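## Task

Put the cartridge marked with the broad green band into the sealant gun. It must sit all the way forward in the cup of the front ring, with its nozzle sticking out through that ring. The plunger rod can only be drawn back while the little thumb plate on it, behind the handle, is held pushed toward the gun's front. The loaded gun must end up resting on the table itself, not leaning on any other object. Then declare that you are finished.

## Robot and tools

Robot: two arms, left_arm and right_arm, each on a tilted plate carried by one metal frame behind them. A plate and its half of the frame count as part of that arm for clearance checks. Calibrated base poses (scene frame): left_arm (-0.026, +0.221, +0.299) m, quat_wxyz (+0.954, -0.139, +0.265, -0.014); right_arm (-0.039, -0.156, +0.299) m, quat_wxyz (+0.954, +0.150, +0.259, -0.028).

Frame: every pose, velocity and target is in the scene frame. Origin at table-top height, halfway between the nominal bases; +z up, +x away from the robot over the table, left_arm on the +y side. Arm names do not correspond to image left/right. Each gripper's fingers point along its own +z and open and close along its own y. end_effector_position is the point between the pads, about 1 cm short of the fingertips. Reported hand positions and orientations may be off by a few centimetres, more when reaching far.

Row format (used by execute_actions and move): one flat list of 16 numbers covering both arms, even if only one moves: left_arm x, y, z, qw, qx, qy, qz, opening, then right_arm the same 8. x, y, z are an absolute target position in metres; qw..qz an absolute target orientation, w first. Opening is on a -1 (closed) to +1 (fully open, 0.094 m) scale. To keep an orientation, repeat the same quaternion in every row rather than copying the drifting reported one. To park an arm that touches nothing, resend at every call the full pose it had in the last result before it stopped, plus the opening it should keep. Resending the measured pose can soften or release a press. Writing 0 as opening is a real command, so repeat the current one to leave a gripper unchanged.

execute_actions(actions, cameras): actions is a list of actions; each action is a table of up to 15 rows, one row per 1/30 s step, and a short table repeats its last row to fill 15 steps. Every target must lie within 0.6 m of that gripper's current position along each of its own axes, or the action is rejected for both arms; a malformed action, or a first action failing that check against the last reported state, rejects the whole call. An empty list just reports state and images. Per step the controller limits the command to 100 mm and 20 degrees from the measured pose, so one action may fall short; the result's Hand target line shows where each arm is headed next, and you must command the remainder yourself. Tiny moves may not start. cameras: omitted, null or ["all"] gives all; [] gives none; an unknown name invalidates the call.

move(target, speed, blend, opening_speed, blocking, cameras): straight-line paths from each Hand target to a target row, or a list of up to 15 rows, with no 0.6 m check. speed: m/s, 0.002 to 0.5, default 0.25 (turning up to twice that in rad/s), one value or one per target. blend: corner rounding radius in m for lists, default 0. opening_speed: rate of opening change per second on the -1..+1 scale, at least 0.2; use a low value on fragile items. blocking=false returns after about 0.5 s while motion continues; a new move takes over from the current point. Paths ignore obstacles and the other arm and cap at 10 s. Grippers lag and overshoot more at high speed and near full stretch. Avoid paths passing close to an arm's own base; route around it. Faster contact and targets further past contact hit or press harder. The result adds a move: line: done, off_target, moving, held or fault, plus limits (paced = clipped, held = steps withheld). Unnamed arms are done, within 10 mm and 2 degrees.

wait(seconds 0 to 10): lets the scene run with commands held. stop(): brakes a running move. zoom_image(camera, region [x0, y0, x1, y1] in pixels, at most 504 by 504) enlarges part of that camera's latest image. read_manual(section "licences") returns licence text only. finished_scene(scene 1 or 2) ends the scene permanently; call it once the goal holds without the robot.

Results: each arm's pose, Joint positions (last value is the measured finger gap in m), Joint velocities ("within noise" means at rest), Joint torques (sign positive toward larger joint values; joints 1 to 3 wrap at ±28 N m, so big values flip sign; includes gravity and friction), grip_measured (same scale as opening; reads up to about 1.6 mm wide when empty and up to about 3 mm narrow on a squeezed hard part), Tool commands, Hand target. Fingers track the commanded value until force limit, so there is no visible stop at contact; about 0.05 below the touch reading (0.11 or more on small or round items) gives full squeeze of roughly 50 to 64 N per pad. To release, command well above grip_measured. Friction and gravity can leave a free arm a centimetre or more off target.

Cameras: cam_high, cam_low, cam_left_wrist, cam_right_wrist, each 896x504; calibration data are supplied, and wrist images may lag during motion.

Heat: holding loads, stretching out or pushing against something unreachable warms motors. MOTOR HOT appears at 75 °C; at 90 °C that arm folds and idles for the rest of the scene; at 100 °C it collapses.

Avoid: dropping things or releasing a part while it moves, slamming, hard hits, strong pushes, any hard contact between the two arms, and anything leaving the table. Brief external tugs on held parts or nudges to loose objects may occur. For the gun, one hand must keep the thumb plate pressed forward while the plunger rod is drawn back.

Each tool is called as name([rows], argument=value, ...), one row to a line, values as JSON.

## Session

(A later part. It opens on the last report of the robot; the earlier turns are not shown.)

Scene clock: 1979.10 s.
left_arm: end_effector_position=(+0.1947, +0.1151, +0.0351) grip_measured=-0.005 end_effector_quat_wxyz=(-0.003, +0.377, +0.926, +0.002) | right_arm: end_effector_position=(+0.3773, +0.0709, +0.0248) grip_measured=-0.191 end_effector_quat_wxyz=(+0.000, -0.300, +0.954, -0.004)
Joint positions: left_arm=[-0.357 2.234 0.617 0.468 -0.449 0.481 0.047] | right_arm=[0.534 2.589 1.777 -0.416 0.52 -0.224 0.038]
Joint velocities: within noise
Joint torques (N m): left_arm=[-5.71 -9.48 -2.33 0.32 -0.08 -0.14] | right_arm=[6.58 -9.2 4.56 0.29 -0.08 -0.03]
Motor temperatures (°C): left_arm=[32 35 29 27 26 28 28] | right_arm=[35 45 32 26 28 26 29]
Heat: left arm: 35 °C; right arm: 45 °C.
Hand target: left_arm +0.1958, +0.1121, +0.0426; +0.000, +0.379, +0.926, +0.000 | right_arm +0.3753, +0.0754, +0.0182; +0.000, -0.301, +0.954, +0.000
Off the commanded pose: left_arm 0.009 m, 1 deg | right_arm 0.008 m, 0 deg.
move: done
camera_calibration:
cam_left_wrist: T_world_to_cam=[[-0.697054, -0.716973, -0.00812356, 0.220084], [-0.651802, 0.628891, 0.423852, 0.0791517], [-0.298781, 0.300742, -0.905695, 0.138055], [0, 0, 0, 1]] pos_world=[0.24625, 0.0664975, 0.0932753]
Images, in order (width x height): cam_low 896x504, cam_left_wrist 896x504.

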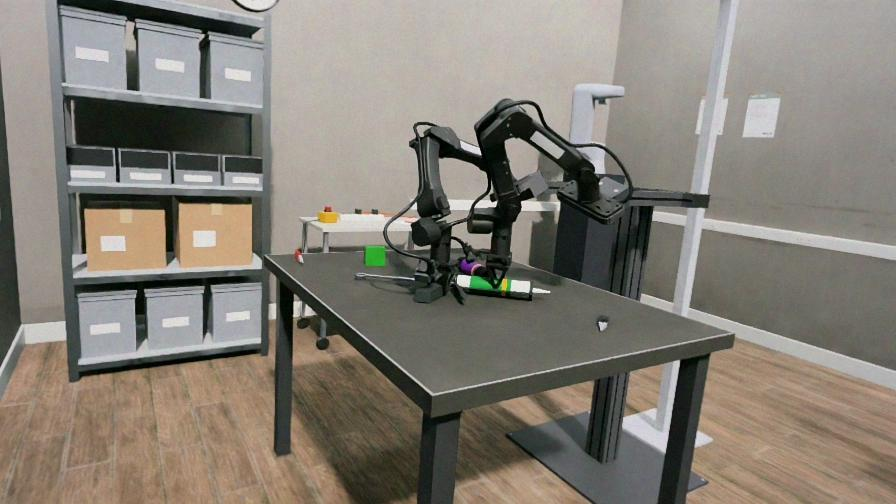

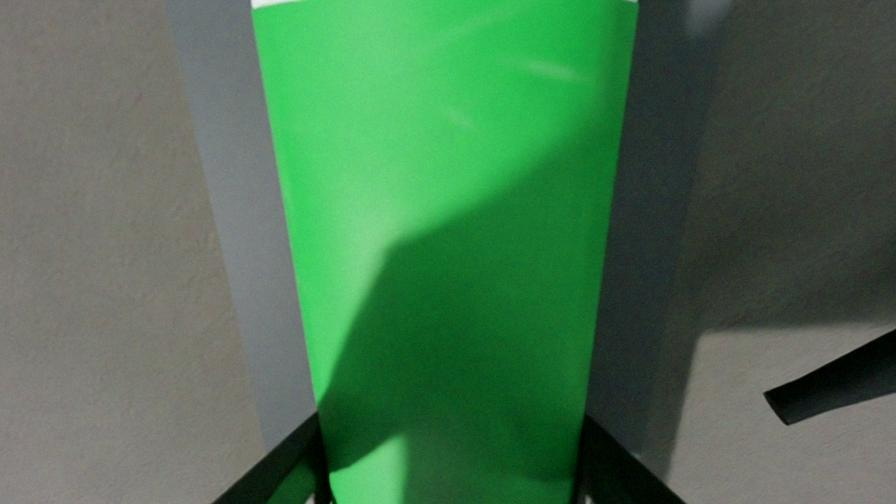

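move([
  [0.184,0.125,0.044,0,0.3786,0.9256,0,-0.12,0.3755,0.0755,0.018,0,-0.3007,0.9537,0,-0.28],
], speed=0.03, cameras=["cam_left_wrist","cam_low","cam_high"])

zoom_image(camera="cam_low", region=[440, 260, 560, 310])

Scene clock: 1987.10 s.
left_arm: end_effector_position=(+0.1894, +0.1200, +0.0387) grip_measured=-0.005 end_effector_quat_wxyz=(+0.007, +0.371, +0.928, -0.001) | right_arm: end_effector_position=(+0.3738, +0.0727, +0.0237) grip_measured=-0.192 end_effector_quat_wxyz=(-0.005, -0.303, +0.953, +0.003)
Joint positions: left_arm=[-0.347 2.224 0.562 0.541 -0.438 0.489 0.047] | right_arm=[0.534 2.592 1.777 -0.422 0.505 -0.225 0.038]
Joint velocities: within noise
Joint torques (N m): left_arm=[-3.81 -8.81 -3.64 0.41 -0.06 0.05] | right_arm=[6.58 -9.39 4.57 0.37 0.05 0.02]
Motor temperatures (°C): left_arm=[32 36 29 27 26 28 28] | right_arm=[35 45 32 26 28 26 29]
Heat: left arm: 36 °C; right arm: 45 °C.
Hand target: left_arm +0.1839, +0.1250, +0.0436; +0.000, +0.379, +0.926, +0.000 | right_arm +0.3753, +0.0755, +0.0181; +0.000, -0.301, +0.954, +0.000
Off the commanded pose: left_arm 0.009 m, 1 deg | right_arm 0.007 m, 1 deg.
move: done
camera_calibration:
cam_left_wrist: T_world_to_cam=[[-0.688612, -0.72504, -0.0114137, 0.219395], [-0.666494, 0.62665, 0.403851, 0.0749145], [-0.285656, 0.285704, -0.914754, 0.137919], [0, 0, 0, 1]] pos_world=[0.240405, 0.0727209, 0.0984116]
Images, in order (width x height): cam_high 896x504, cam_low 896x504, cam_left_wrist 896x504.

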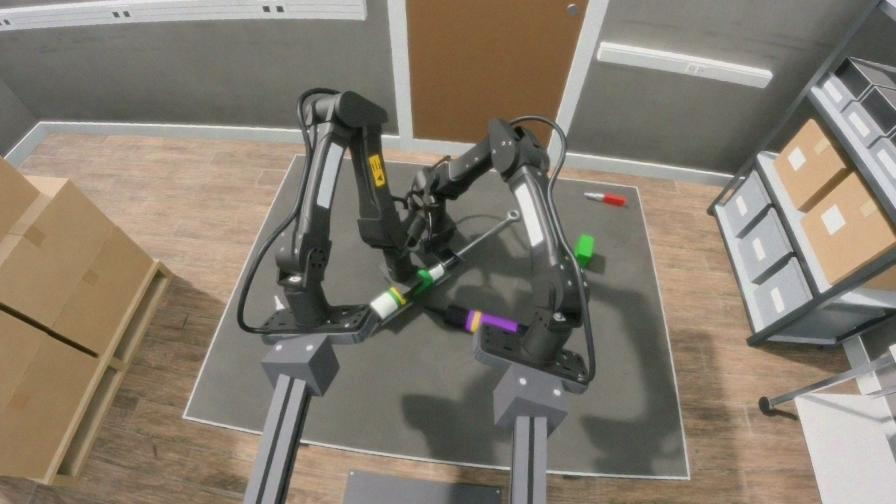

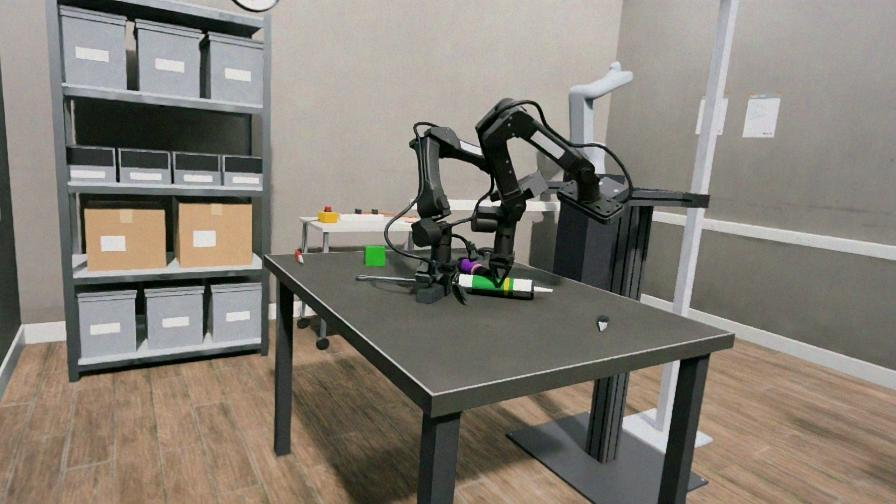

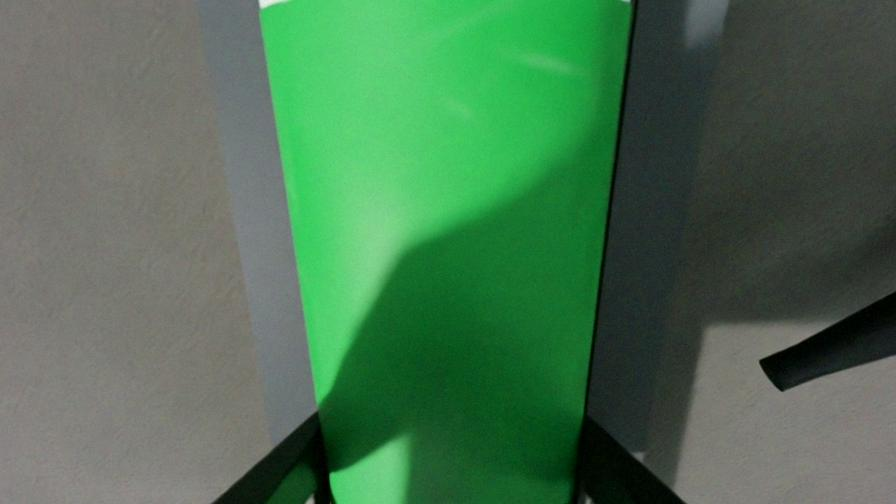

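Scaled by 4.200.

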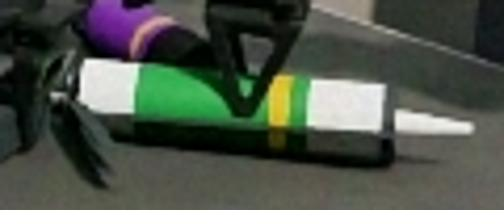

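move([
  [0.190,0.118,0.034,0,0.3786,0.9256,0,-0.12,0.3765,0.0745,0.018,0,-0.3007,0.9537,0,-0.28],
], speed=0.03, cameras=["cam_left_wrist","cam_low"])

zoom_image(camera="cam_low", region=[500, 270, 560, 310])

Scene clock: 1997.93 s.
left_arm: end_effector_position=(+0.1930, +0.1181, +0.0366) grip_measured=-0.005 end_effector_quat_wxyz=(+0.005, +0.373, +0.928, -0.001) | right_arm: end_effector_position=(+0.3738, +0.0727, +0.0237) grip_measured=-0.192 end_effector_quat_wxyz=(-0.005, -0.302, +0.953, +0.003)
Joint positions: left_arm=[-0.346 2.228 0.586 0.514 -0.436 0.492 0.047] | right_arm=[0.534 2.592 1.777 -0.422 0.505 -0.223 0.038]
Joint velocities: within noise
Joint torques (N m): left_arm=[-4.04 -5.39 -1.02 0.56 -0.06 0.02] | right_arm=[6.49 -9.46 4.66 0.35 0.06 -0.05]
Motor temperatures (°C): left_arm=[32 37 29 27 26 28 29] | right_arm=[35 44 32 27 28 26 30]
Heat: left arm: 37 °C; right arm: 44 °C.
Hand target: left_arm +0.1900, +0.1181, +0.0341; +0.000, +0.379, +0.926, +0.000 | right_arm +0.3763, +0.0744, +0.0181; +0.000, -0.301, +0.954, +0.000
Off the commanded pose: left_arm 0.004 m, 1 deg | right_arm 0.007 m, 1 deg.
move: done
camera_calibration:
cam_left_wrist: T_world_to_cam=[[-0.691696, -0.722146, -0.00790968, 0.220585], [-0.661566, 0.629202, 0.407965, 0.0780059], [-0.289634, 0.287421, -0.912963, 0.138055], [0, 0, 0, 1]] pos_world=[0.244169, 0.0705332, 0.0959599]
Images, in order (width x height): cam_low 896x504, cam_left_wrist 896x504.

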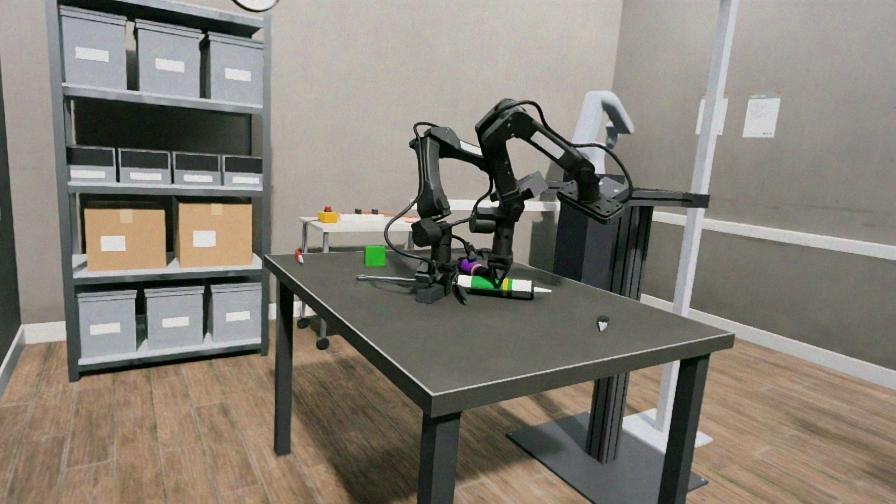

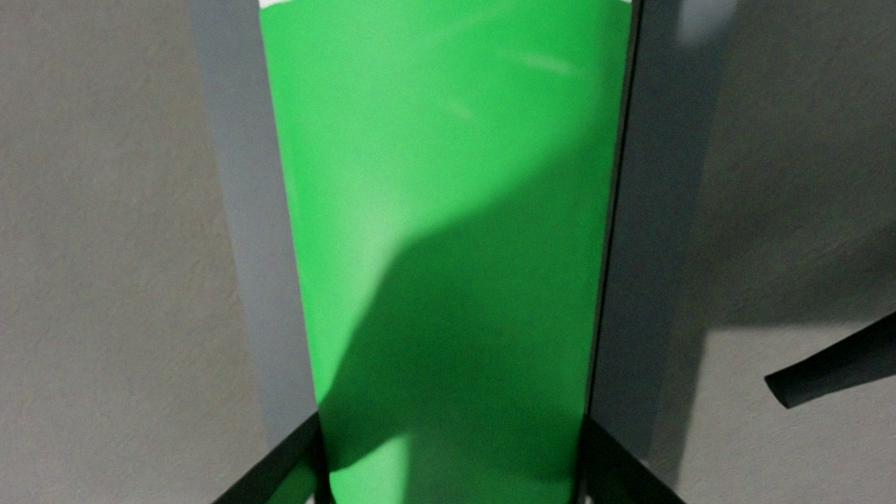

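Scaled by 8.400.

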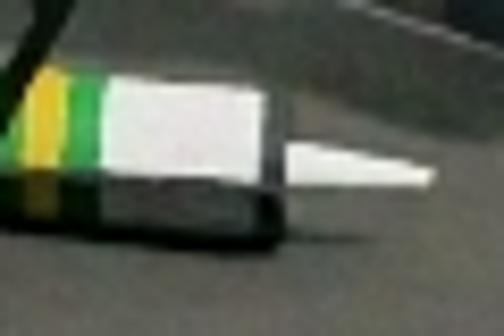

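move([
  [0.176,0.1315,0.036,0,0.3786,0.9256,0,-0.12,0.3785,0.0715,0.018,0,-0.3007,0.9537,0,-0.28],
], speed=0.03, cameras=["cam_left_wrist","cam_low"])

zoom_image(camera="cam_low", region=[500, 270, 560, 310])

Scene clock: 2016.00 s.
left_arm: end_effector_position=(+0.1900, +0.1218, +0.0374) grip_measured=-0.006 end_effector_quat_wxyz=(+0.019, +0.373, +0.928, -0.011) | right_arm: end_effector_position=(+0.3736, +0.0730, +0.0236) grip_measured=-0.192 end_effector_quat_wxyz=(-0.005, -0.301, +0.954, +0.004)
Joint positions: left_arm=[-0.322 2.228 0.54 0.598 -0.404 0.526 0.047] | right_arm=[0.533 2.592 1.777 -0.423 0.501 -0.222 0.038]
Joint velocities: within noise
Joint torques (N m): left_arm=[-3.17 -5.24 -3.63 0.63 -0.25 0.02] | right_arm=[6 -9.78 4.64 0.34 0.04 -0.14]
Motor temperatures (°C): left_arm=[32 36 29 27 26 28 29] | right_arm=[35 43 32 27 28 26 30]
Heat: left arm: 36 °C; right arm: 43 °C.
Hand target: left_arm +0.1763, +0.1313, +0.0363; +0.000, +0.379, +0.926, +0.000 | right_arm +0.3783, +0.0714, +0.0181; +0.000, -0.301, +0.954, +0.000
Off the commanded pose: left_arm 0.017 m, 3 deg | right_arm 0.008 m, 1 deg.
move: off_target (left_arm)
camera_calibration:
cam_left_wrist: T_world_to_cam=[[-0.691063, -0.722794, -0.00126709, 0.220906], [-0.669723, 0.63966, 0.377234, 0.074699], [-0.271852, 0.261541, -0.926117, 0.137127], [0, 0, 0, 1]] pos_world=[0.239966, 0.0760236, 0.0990963]
Images, in order (width x height): cam_low 896x504, cam_left_wrist 896x504.

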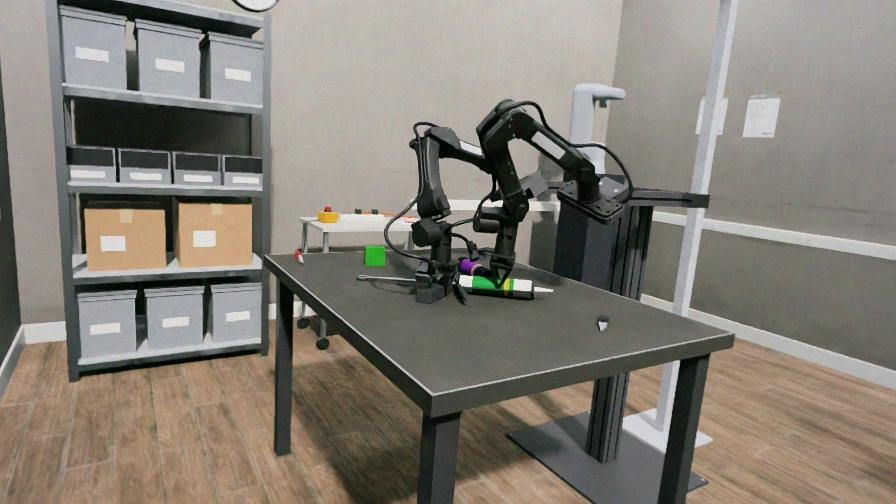

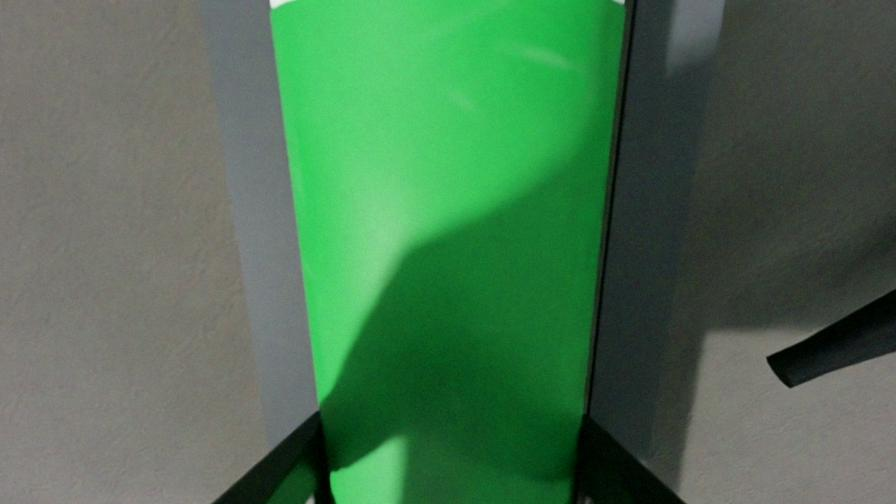

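Scaled by 8.400.

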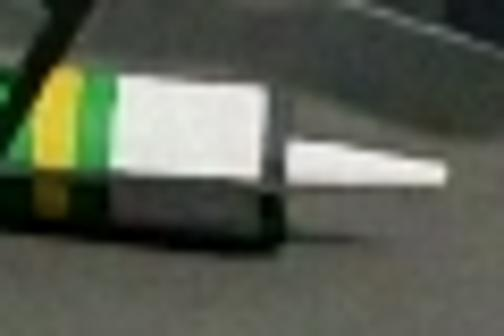

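move([
  [0.166,0.1405,0.034,0,0.3786,0.9256,0,-0.12,0.3815,0.0675,0.018,0,-0.3007,0.9537,0,-0.28],
], speed=0.03, cameras=["cam_left_wrist","cam_low"])

zoom_image(camera="cam_low", region=[500, 270, 560, 310])

Scene clock: 2032.43 s.
left_arm: end_effector_position=(+0.1891, +0.1236, +0.0374) grip_measured=-0.008 end_effector_quat_wxyz=(+0.037, +0.372, +0.927, -0.019) | right_arm: end_effector_position=(+0.3733, +0.0735, +0.0235) grip_measured=-0.192 end_effector_quat_wxyz=(-0.005, -0.300, +0.954, +0.006)
Joint positions: left_arm=[-0.302 2.239 0.502 0.691 -0.373 0.557 0.047] | right_arm=[0.533 2.592 1.777 -0.423 0.497 -0.221 0.038]
Joint velocities: within noise
Joint torques (N m): left_arm=[-2.43 -4.49 -4.56 0.5 -0.41 -0.01] | right_arm=[5.33 -10.15 4.66 0.34 0.07 -0.24]
Motor temperatures (°C): left_arm=[31 35 29 27 26 28 29] | right_arm=[35 43 32 27 28 26 30]
Heat: left arm: 35 °C; right arm: 43 °C.
Hand target: left_arm +0.1664, +0.1400, +0.0351; +0.000, +0.379, +0.925, +0.000 | right_arm +0.3812, +0.0672, +0.0182; +0.000, -0.300, +0.954, +0.000
Off the commanded pose: left_arm 0.029 m, 5 deg | right_arm 0.012 m, 1 deg.
move: off_target (left_arm, right_arm)
camera_calibration:
cam_left_wrist: T_world_to_cam=[[-0.689599, -0.724192, -0.0000651198, 0.221411], [-0.680926, 0.648369, 0.340526, 0.0753619], [-0.246564, 0.23487, -0.940235, 0.135441], [0, 0, 0, 1]] pos_world=[0.237396, 0.0796709, 0.101698]
Images, in order (width x height): cam_low 896x504, cam_left_wrist 896x504.

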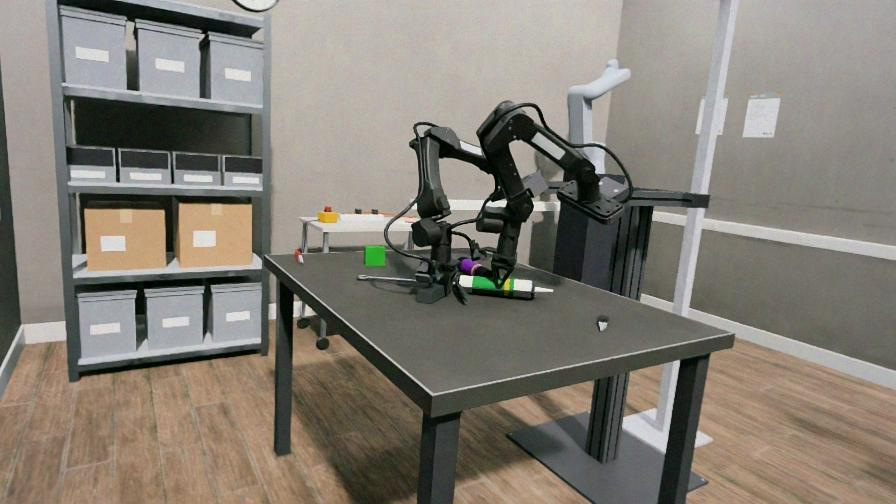

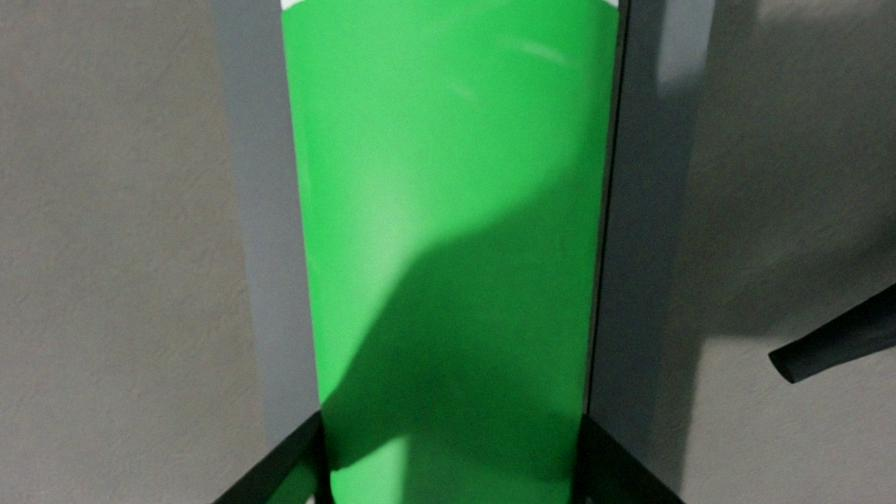

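Scaled by 8.400.

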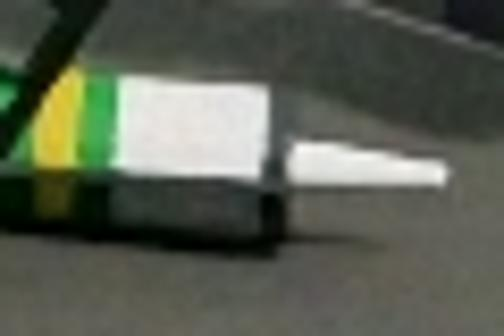

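move([
  [0.187,0.124,0.034,0,0.3786,0.9256,0,-0.1,0.3755,0.0745,0.018,0,-0.3007,0.9537,0,-0.28],
  [0.188,0.122,0.033,0,0.3786,0.9256,0,0.35,0.3755,0.0745,0.018,0,-0.3007,0.9537,0,-0.28],
  [0.19,0.12,0.09,0,0.3786,0.9256,0,0.4,0.3755,0.0745,0.018,0,-0.3007,0.9537,0,-0.28],
  [0.19,0.12,0.15,0,0.3786,0.9256,0,0.4,0.3755,0.0745,0.018,0,-0.3007,0.9537,0,-0.28],
], speed=[0.04,0.04,0.06,0.1], opening_speed=0.4, cameras=["cam_left_wrist","cam_low"])

zoom_image(camera="cam_low", region=[500, 270, 560, 310])

zoom_image(camera="cam_left_wrist", region=[330, 360, 530, 500])

Scene clock: 2048.23 s.
left_arm: end_effector_position=(+0.1894, +0.1215, +0.1460) grip_measured=+0.398 end_effector_quat_wxyz=(-0.003, +0.378, +0.926, +0.000) | right_arm: end_effector_position=(+0.3744, +0.0720, +0.0238) grip_measured=-0.193 end_effector_quat_wxyz=(-0.004, -0.297, +0.955, +0.000)
Joint positions: left_arm=[-0.558 1.689 0.473 -0.03 -0.52 0.273 0.066] | right_arm=[0.534 2.592 1.777 -0.421 0.511 -0.212 0.038]
Joint velocities: within noise
Joint torques (N m): left_arm=[-4.38 -6.43 1.57 0.31 -0.05 -0.13] | right_arm=[6.49 -9.52 4.26 0.36 0 -0.14]
Motor temperatures (°C): left_arm=[31 35 29 27 26 28 29] | right_arm=[35 43 32 27 28 26 30]
Heat: left arm: 35 °C; right arm: 43 °C.
Hand target: left_arm +0.1901, +0.1200, +0.1499; +0.000, +0.379, +0.926, +0.000 | right_arm +0.3753, +0.0744, +0.0181; +0.000, -0.301, +0.954, +0.000
Off the commanded pose: left_arm 0.004 m, 0 deg | right_arm 0.006 m, 1 deg.
move: done
camera_calibration:
cam_left_wrist: T_world_to_cam=[[-0.699636, -0.714476, -0.00575748, 0.221688], [-0.649609, 0.63272, 0.421513, 0.0240596], [-0.297518, 0.298646, -0.906804, 0.235146], [0, 0, 0, 1]] pos_world=[0.240691, 0.0729424, 0.204366]
Images, in order (width x height): cam_low 896x504, cam_left_wrist 896x504.

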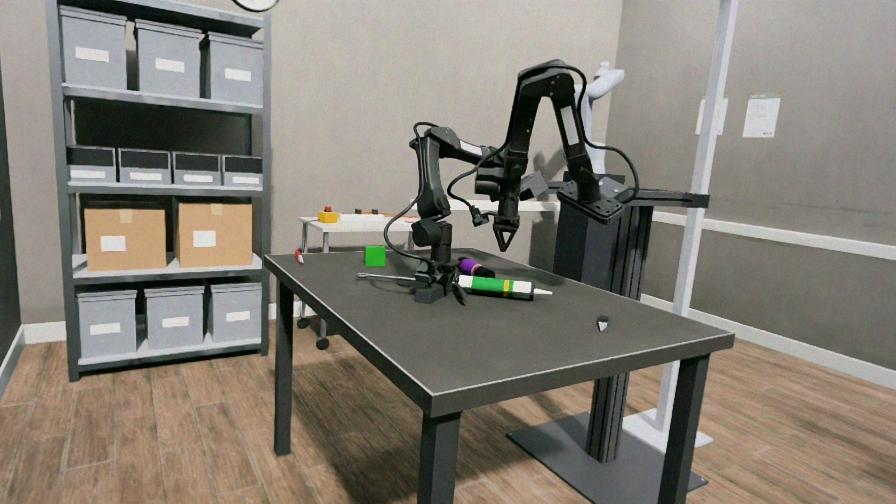

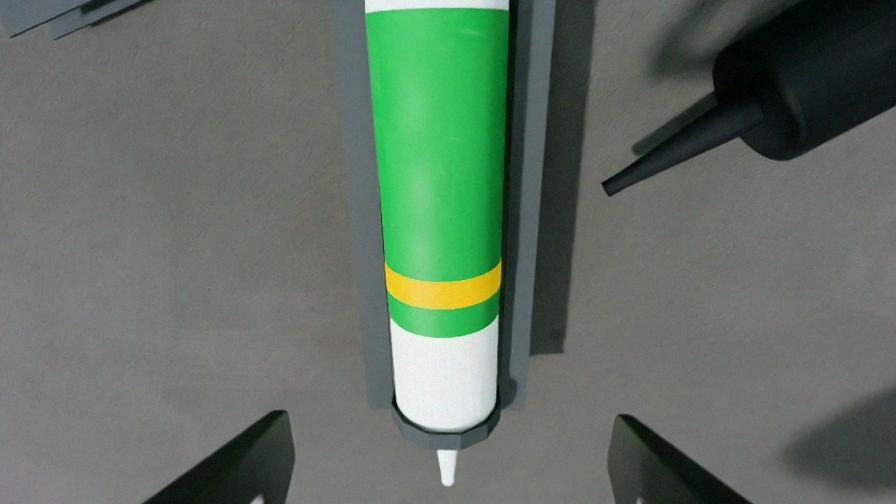

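Scaled by 8.400.

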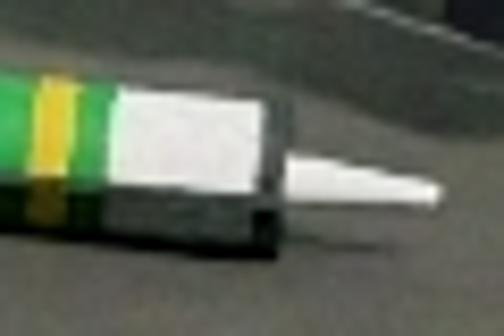

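Scaled by 2.520.

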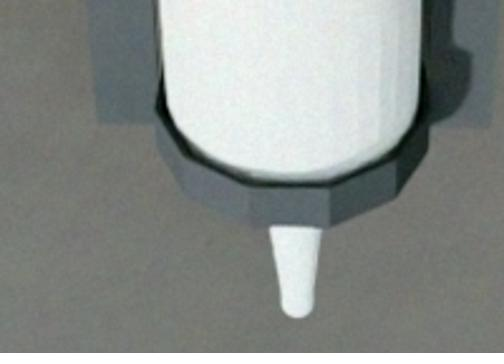

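move([
  [0.19,0.13,0.2,0,0.3786,0.9256,0,0.4,0.376,0.074,0.022,0,-0.3007,0.9537,0,0.3],
  [0.19,0.13,0.2,0,0.3786,0.9256,0,0.4,0.38,0.070,0.12,0,-0.3007,0.9537,0,0.3],
  [0.19,0.13,0.2,0,0.3786,0.9256,0,0.4,0.44,-0.14,0.17,-0.0281,0.3231,0.9460,0.0096,0.2],
], speed=[0.1,0.1,0.2], cameras=["cam_left_wrist","cam_right_wrist"])

move([
  [0.30,0.10,0.2,0,-0.2756,0.9613,0,0.3,0.50,-0.16,0.15,-0.0281,0.3231,0.9460,0.0096,0.1],
  [0.40,0.08,0.2,-0.2134,-0.1523,0.9643,-0.0337,0.3,0.50,-0.16,0.13,-0.0281,0.3231,0.9460,0.0096,0.1],
], speed=[0.15,0.15])

Scene clock: 2070.10 s.
left_arm: end_effector_position=(+0.1852, +0.1327, +0.1950) grip_measured=+0.398 end_effector_quat_wxyz=(-0.008, +0.381, +0.924, +0.001) | right_arm: end_effector_position=(+0.4263, -0.1350, +0.1531) grip_measured=+0.202 end_effector_quat_wxyz=(-0.046, +0.312, +0.949, -0.001)
Joint positions: left_arm=[-0.649 1.439 0.482 -0.352 -0.545 0.173 0.066] | right_arm=[0.21 2.013 1.623 -0.786 0.345 0.725 0.056]
Joint velocities: within noise
Joint torques (N m): left_arm=[-3.71 -5.11 4.08 0.34 -0.1 -0.12] | right_arm=[3.86 -13.97 6 -0.02 -0.09 0.07]
Motor temperatures (°C): left_arm=[31 35 29 27 26 28 28] | right_arm=[35 45 32 27 28 26 30]
Heat: left arm: 35 °C; right arm: 45 °C.
Hand target: left_arm +0.1900, +0.1299, +0.1998; +0.000, +0.379, +0.926, +0.000 | right_arm +0.4396, -0.1400, +0.1698; -0.028, +0.323, +0.946, +0.010
Off the commanded pose: left_arm 0.007 m, 1 deg | right_arm 0.022 m, 3 deg.
move: off_target (right_arm); target 3's new opening was sent with right_arm's hand 0.022 m and 3 deg from that target
camera_calibration:
cam_left_wrist: T_world_to_cam=[[-0.704306, -0.709889, -0.00317395, 0.226812], [-0.641768, 0.634797, 0.430311, -0.00980617], [-0.303458, 0.305107, -0.902675, 0.274444], [0, 0, 0, 1]] pos_world=[0.236734, 0.0835016, 0.252674]
cam_right_wrist: T_world_to_cam=[[-0.597848, -0.800895, 0.033842, 0.14146], [-0.681011, 0.529721, 0.505589, 0.322347], [-0.42285, 0.279218, -0.862111, 0.437135], [0, 0, 0, 1]] pos_world=[0.488936, -0.179515, 0.209096]
Images, in order (width x height): cam_left_wrist 896x504, cam_right_wrist 896x504.

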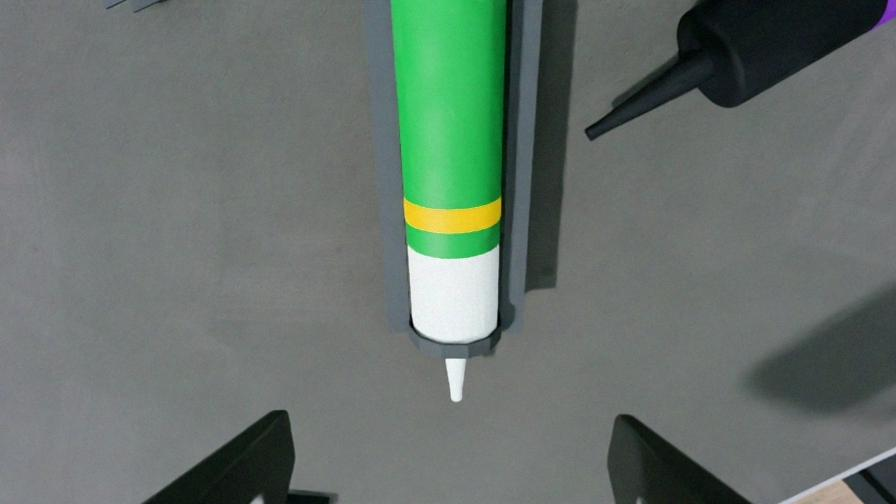

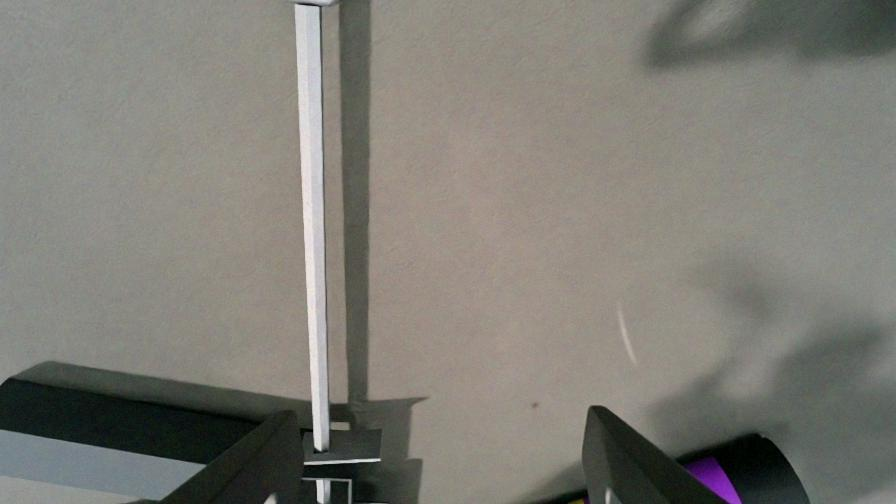

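Scene clock: 2077.13 s.
left_arm: end_effector_position=(+0.4056, +0.0833, +0.2086) grip_measured=+0.302 end_effector_quat_wxyz=(-0.199, -0.162, +0.966, -0.038) | right_arm: end_effector_position=(+0.4966, -0.1612, +0.1387) grip_measured=+0.102 end_effector_quat_wxyz=(-0.029, +0.323, +0.946, +0.008)
Joint positions: left_arm=[-0.363 2.18 2.018 -1.309 -0.182 -0.73 0.061] | right_arm=[0.138 2.237 2.071 -0.947 0.312 0.664 0.052]
Joint velocities: within noise
Joint torques (N m): left_arm=[-5.42 -9.07 6.38 -0.31 0.16 0.09] | right_arm=[3.79 -10.78 7.02 0.24 -0.05 -0.07]
Motor temperatures (°C): left_arm=[31 35 30 27 26 28 28] | right_arm=[34 45 32 27 28 26 29]
Heat: left arm: 35 °C; right arm: 45 °C.
Hand target: left_arm +0.3999, +0.0802, +0.2001; -0.213, -0.153, +0.964, -0.034 | right_arm +0.4998, -0.1600, +0.1303; -0.028, +0.323, +0.946, +0.010
Off the commanded pose: left_arm 0.011 m, 2 deg | right_arm 0.009 m, 0 deg.
move: off_target (left_arm)
camera_calibration:
cam_left_wrist: T_world_to_cam=[[0.326328, -0.945254, 0.00224443, -0.0525284], [-0.633561, -0.216959, 0.74265, 0.159606], [-0.701506, -0.243769, -0.669676, 0.527225], [0, 0, 0, 1]] pos_world=[0.488113, 0.113497, 0.234657]
cam_right_wrist: T_world_to_cam=[[-0.617496, -0.786538, 0.00750707, 0.178656], [-0.687382, 0.544241, 0.480944, 0.400343], [-0.382366, 0.291821, -0.876719, 0.445704], [0, 0, 0, 1]] pos_world=[0.55593, -0.207429, 0.196874]

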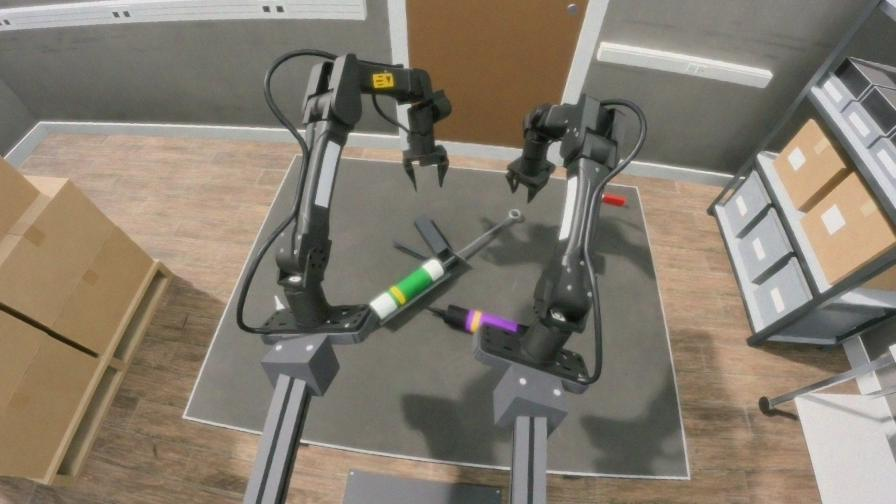

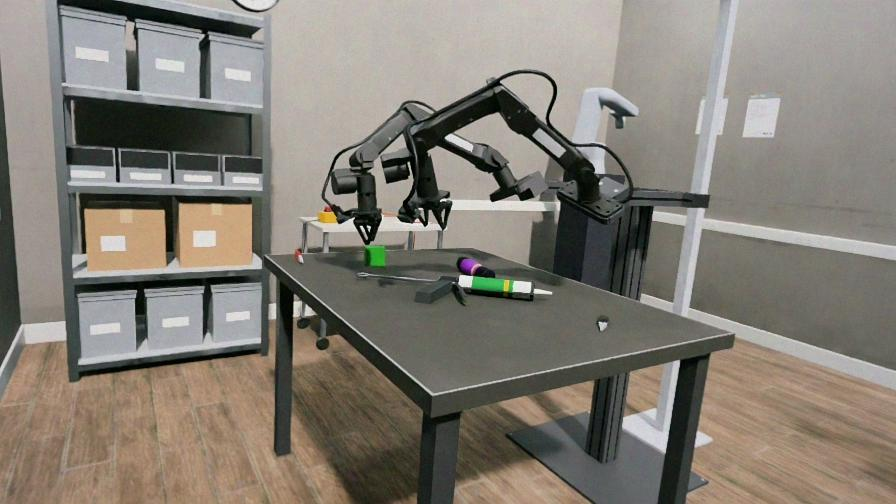

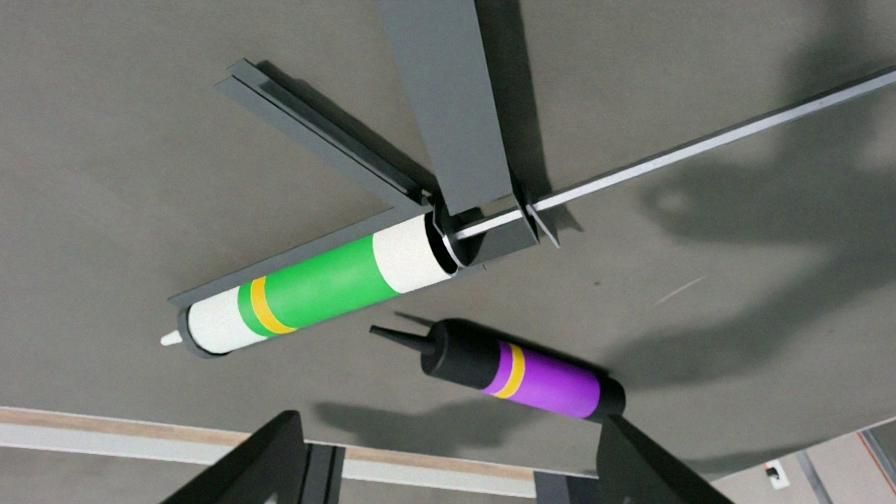

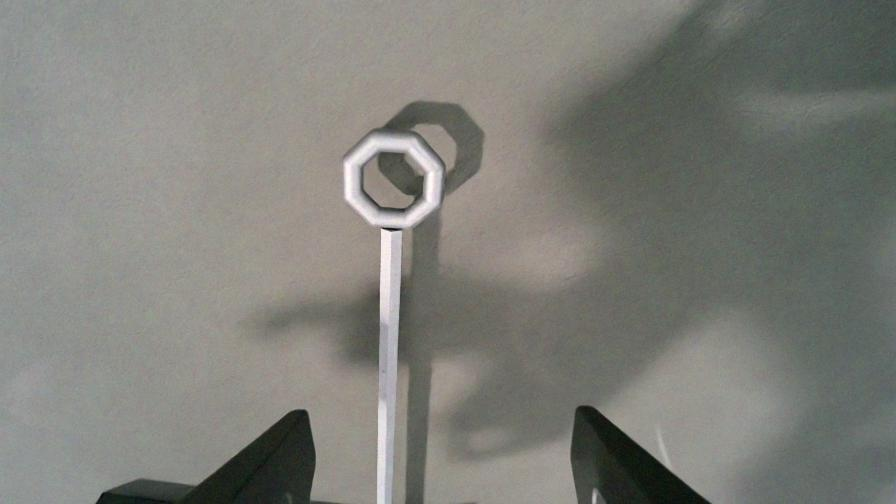

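zoom_image(camera="cam_left_wrist", region=[380, 180, 580, 290])

zoom_image(camera="cam_left_wrist", region=[150, 260, 310, 370])

Scaled by 2.520.

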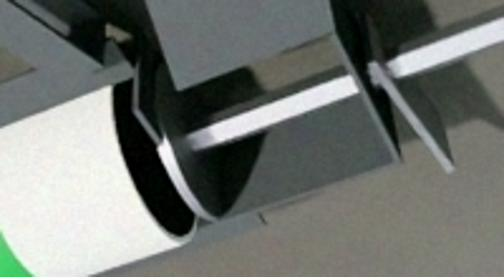

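Scaled by 3.150.

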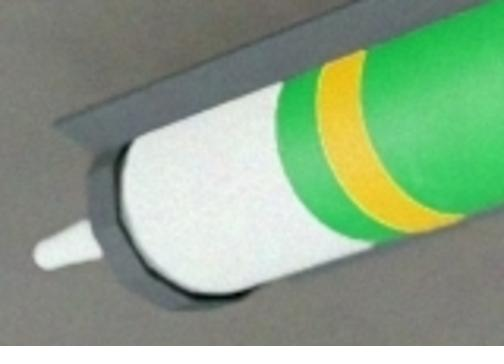

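move([
  [0.355,0.058,0.09,0,-0.2756,0.9613,0,0.3,0.517,-0.156,0.06,-0.0281,0.3231,0.9460,0.0096,0.0],
], speed=0.15, cameras=["cam_left_wrist","cam_right_wrist"])

Scene clock: 2093.97 s.
left_arm: end_effector_position=(+0.3617, +0.0636, +0.0927) grip_measured=+0.302 end_effector_quat_wxyz=(+0.000, -0.279, +0.960, -0.003) | right_arm: end_effector_position=(+0.5200, -0.1574, +0.0688) grip_measured=+0.002 end_effector_quat_wxyz=(-0.020, +0.326, +0.945, +0.010)
Joint positions: left_arm=[-0.42 2.135 1.292 -0.325 -0.466 -0.917 0.061] | right_arm=[0.099 2.503 2.34 -0.92 0.295 0.629 0.047]
Joint velocities: within noise
Joint torques (N m): left_arm=[-6.82 -9.09 2.26 0.62 -0.09 -0.14] | right_arm=[4.15 -11.48 7.25 0.08 -0.08 -0.06]
Motor temperatures (°C): left_arm=[32 37 30 27 26 28 28] | right_arm=[34 47 33 26 28 26 29]
Heat: left arm: 37 °C; right arm: 47 °C.
Hand target: left_arm +0.3550, +0.0582, +0.0901; +0.000, -0.276, +0.961, +0.000 | right_arm +0.5168, -0.1559, +0.0602; -0.028, +0.323, +0.946, +0.010
Off the commanded pose: left_arm 0.009 m, 1 deg | right_arm 0.009 m, 1 deg.
move: done
camera_calibration:
cam_left_wrist: T_world_to_cam=[[0.536868, -0.843663, -0.00224069, -0.138809], [-0.765768, -0.488411, 0.418395, 0.308748], [-0.354079, -0.222907, -0.908263, 0.309119], [0, 0, 0, 1]] pos_world=[0.420404, 0.102593, 0.151272]
cam_right_wrist: T_world_to_cam=[[-0.622753, -0.782413, -0.00285957, 0.200763], [-0.692128, 0.54918, 0.468359, 0.452095], [-0.36488, 0.293651, -0.883534, 0.383964], [0, 0, 0, 1]] pos_world=[0.578034, -0.203954, 0.128076]
Images, in order (width x height): cam_left_wrist 896x504, cam_right_wrist 896x504.

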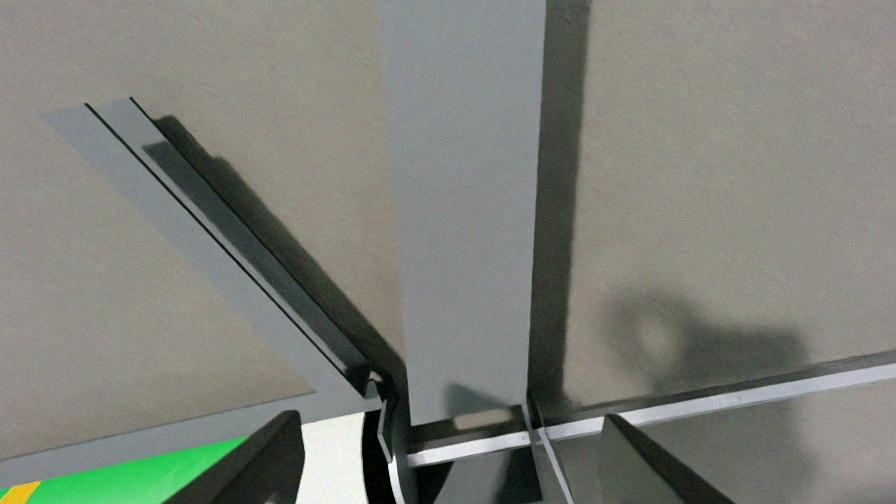

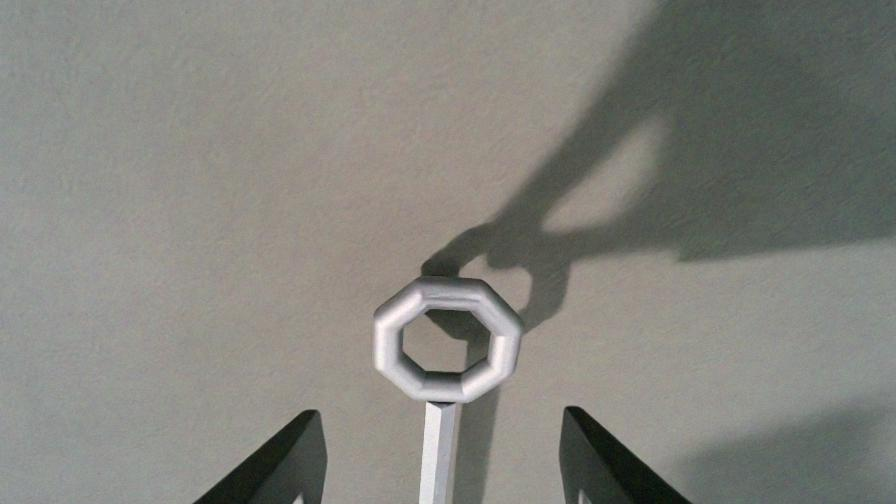

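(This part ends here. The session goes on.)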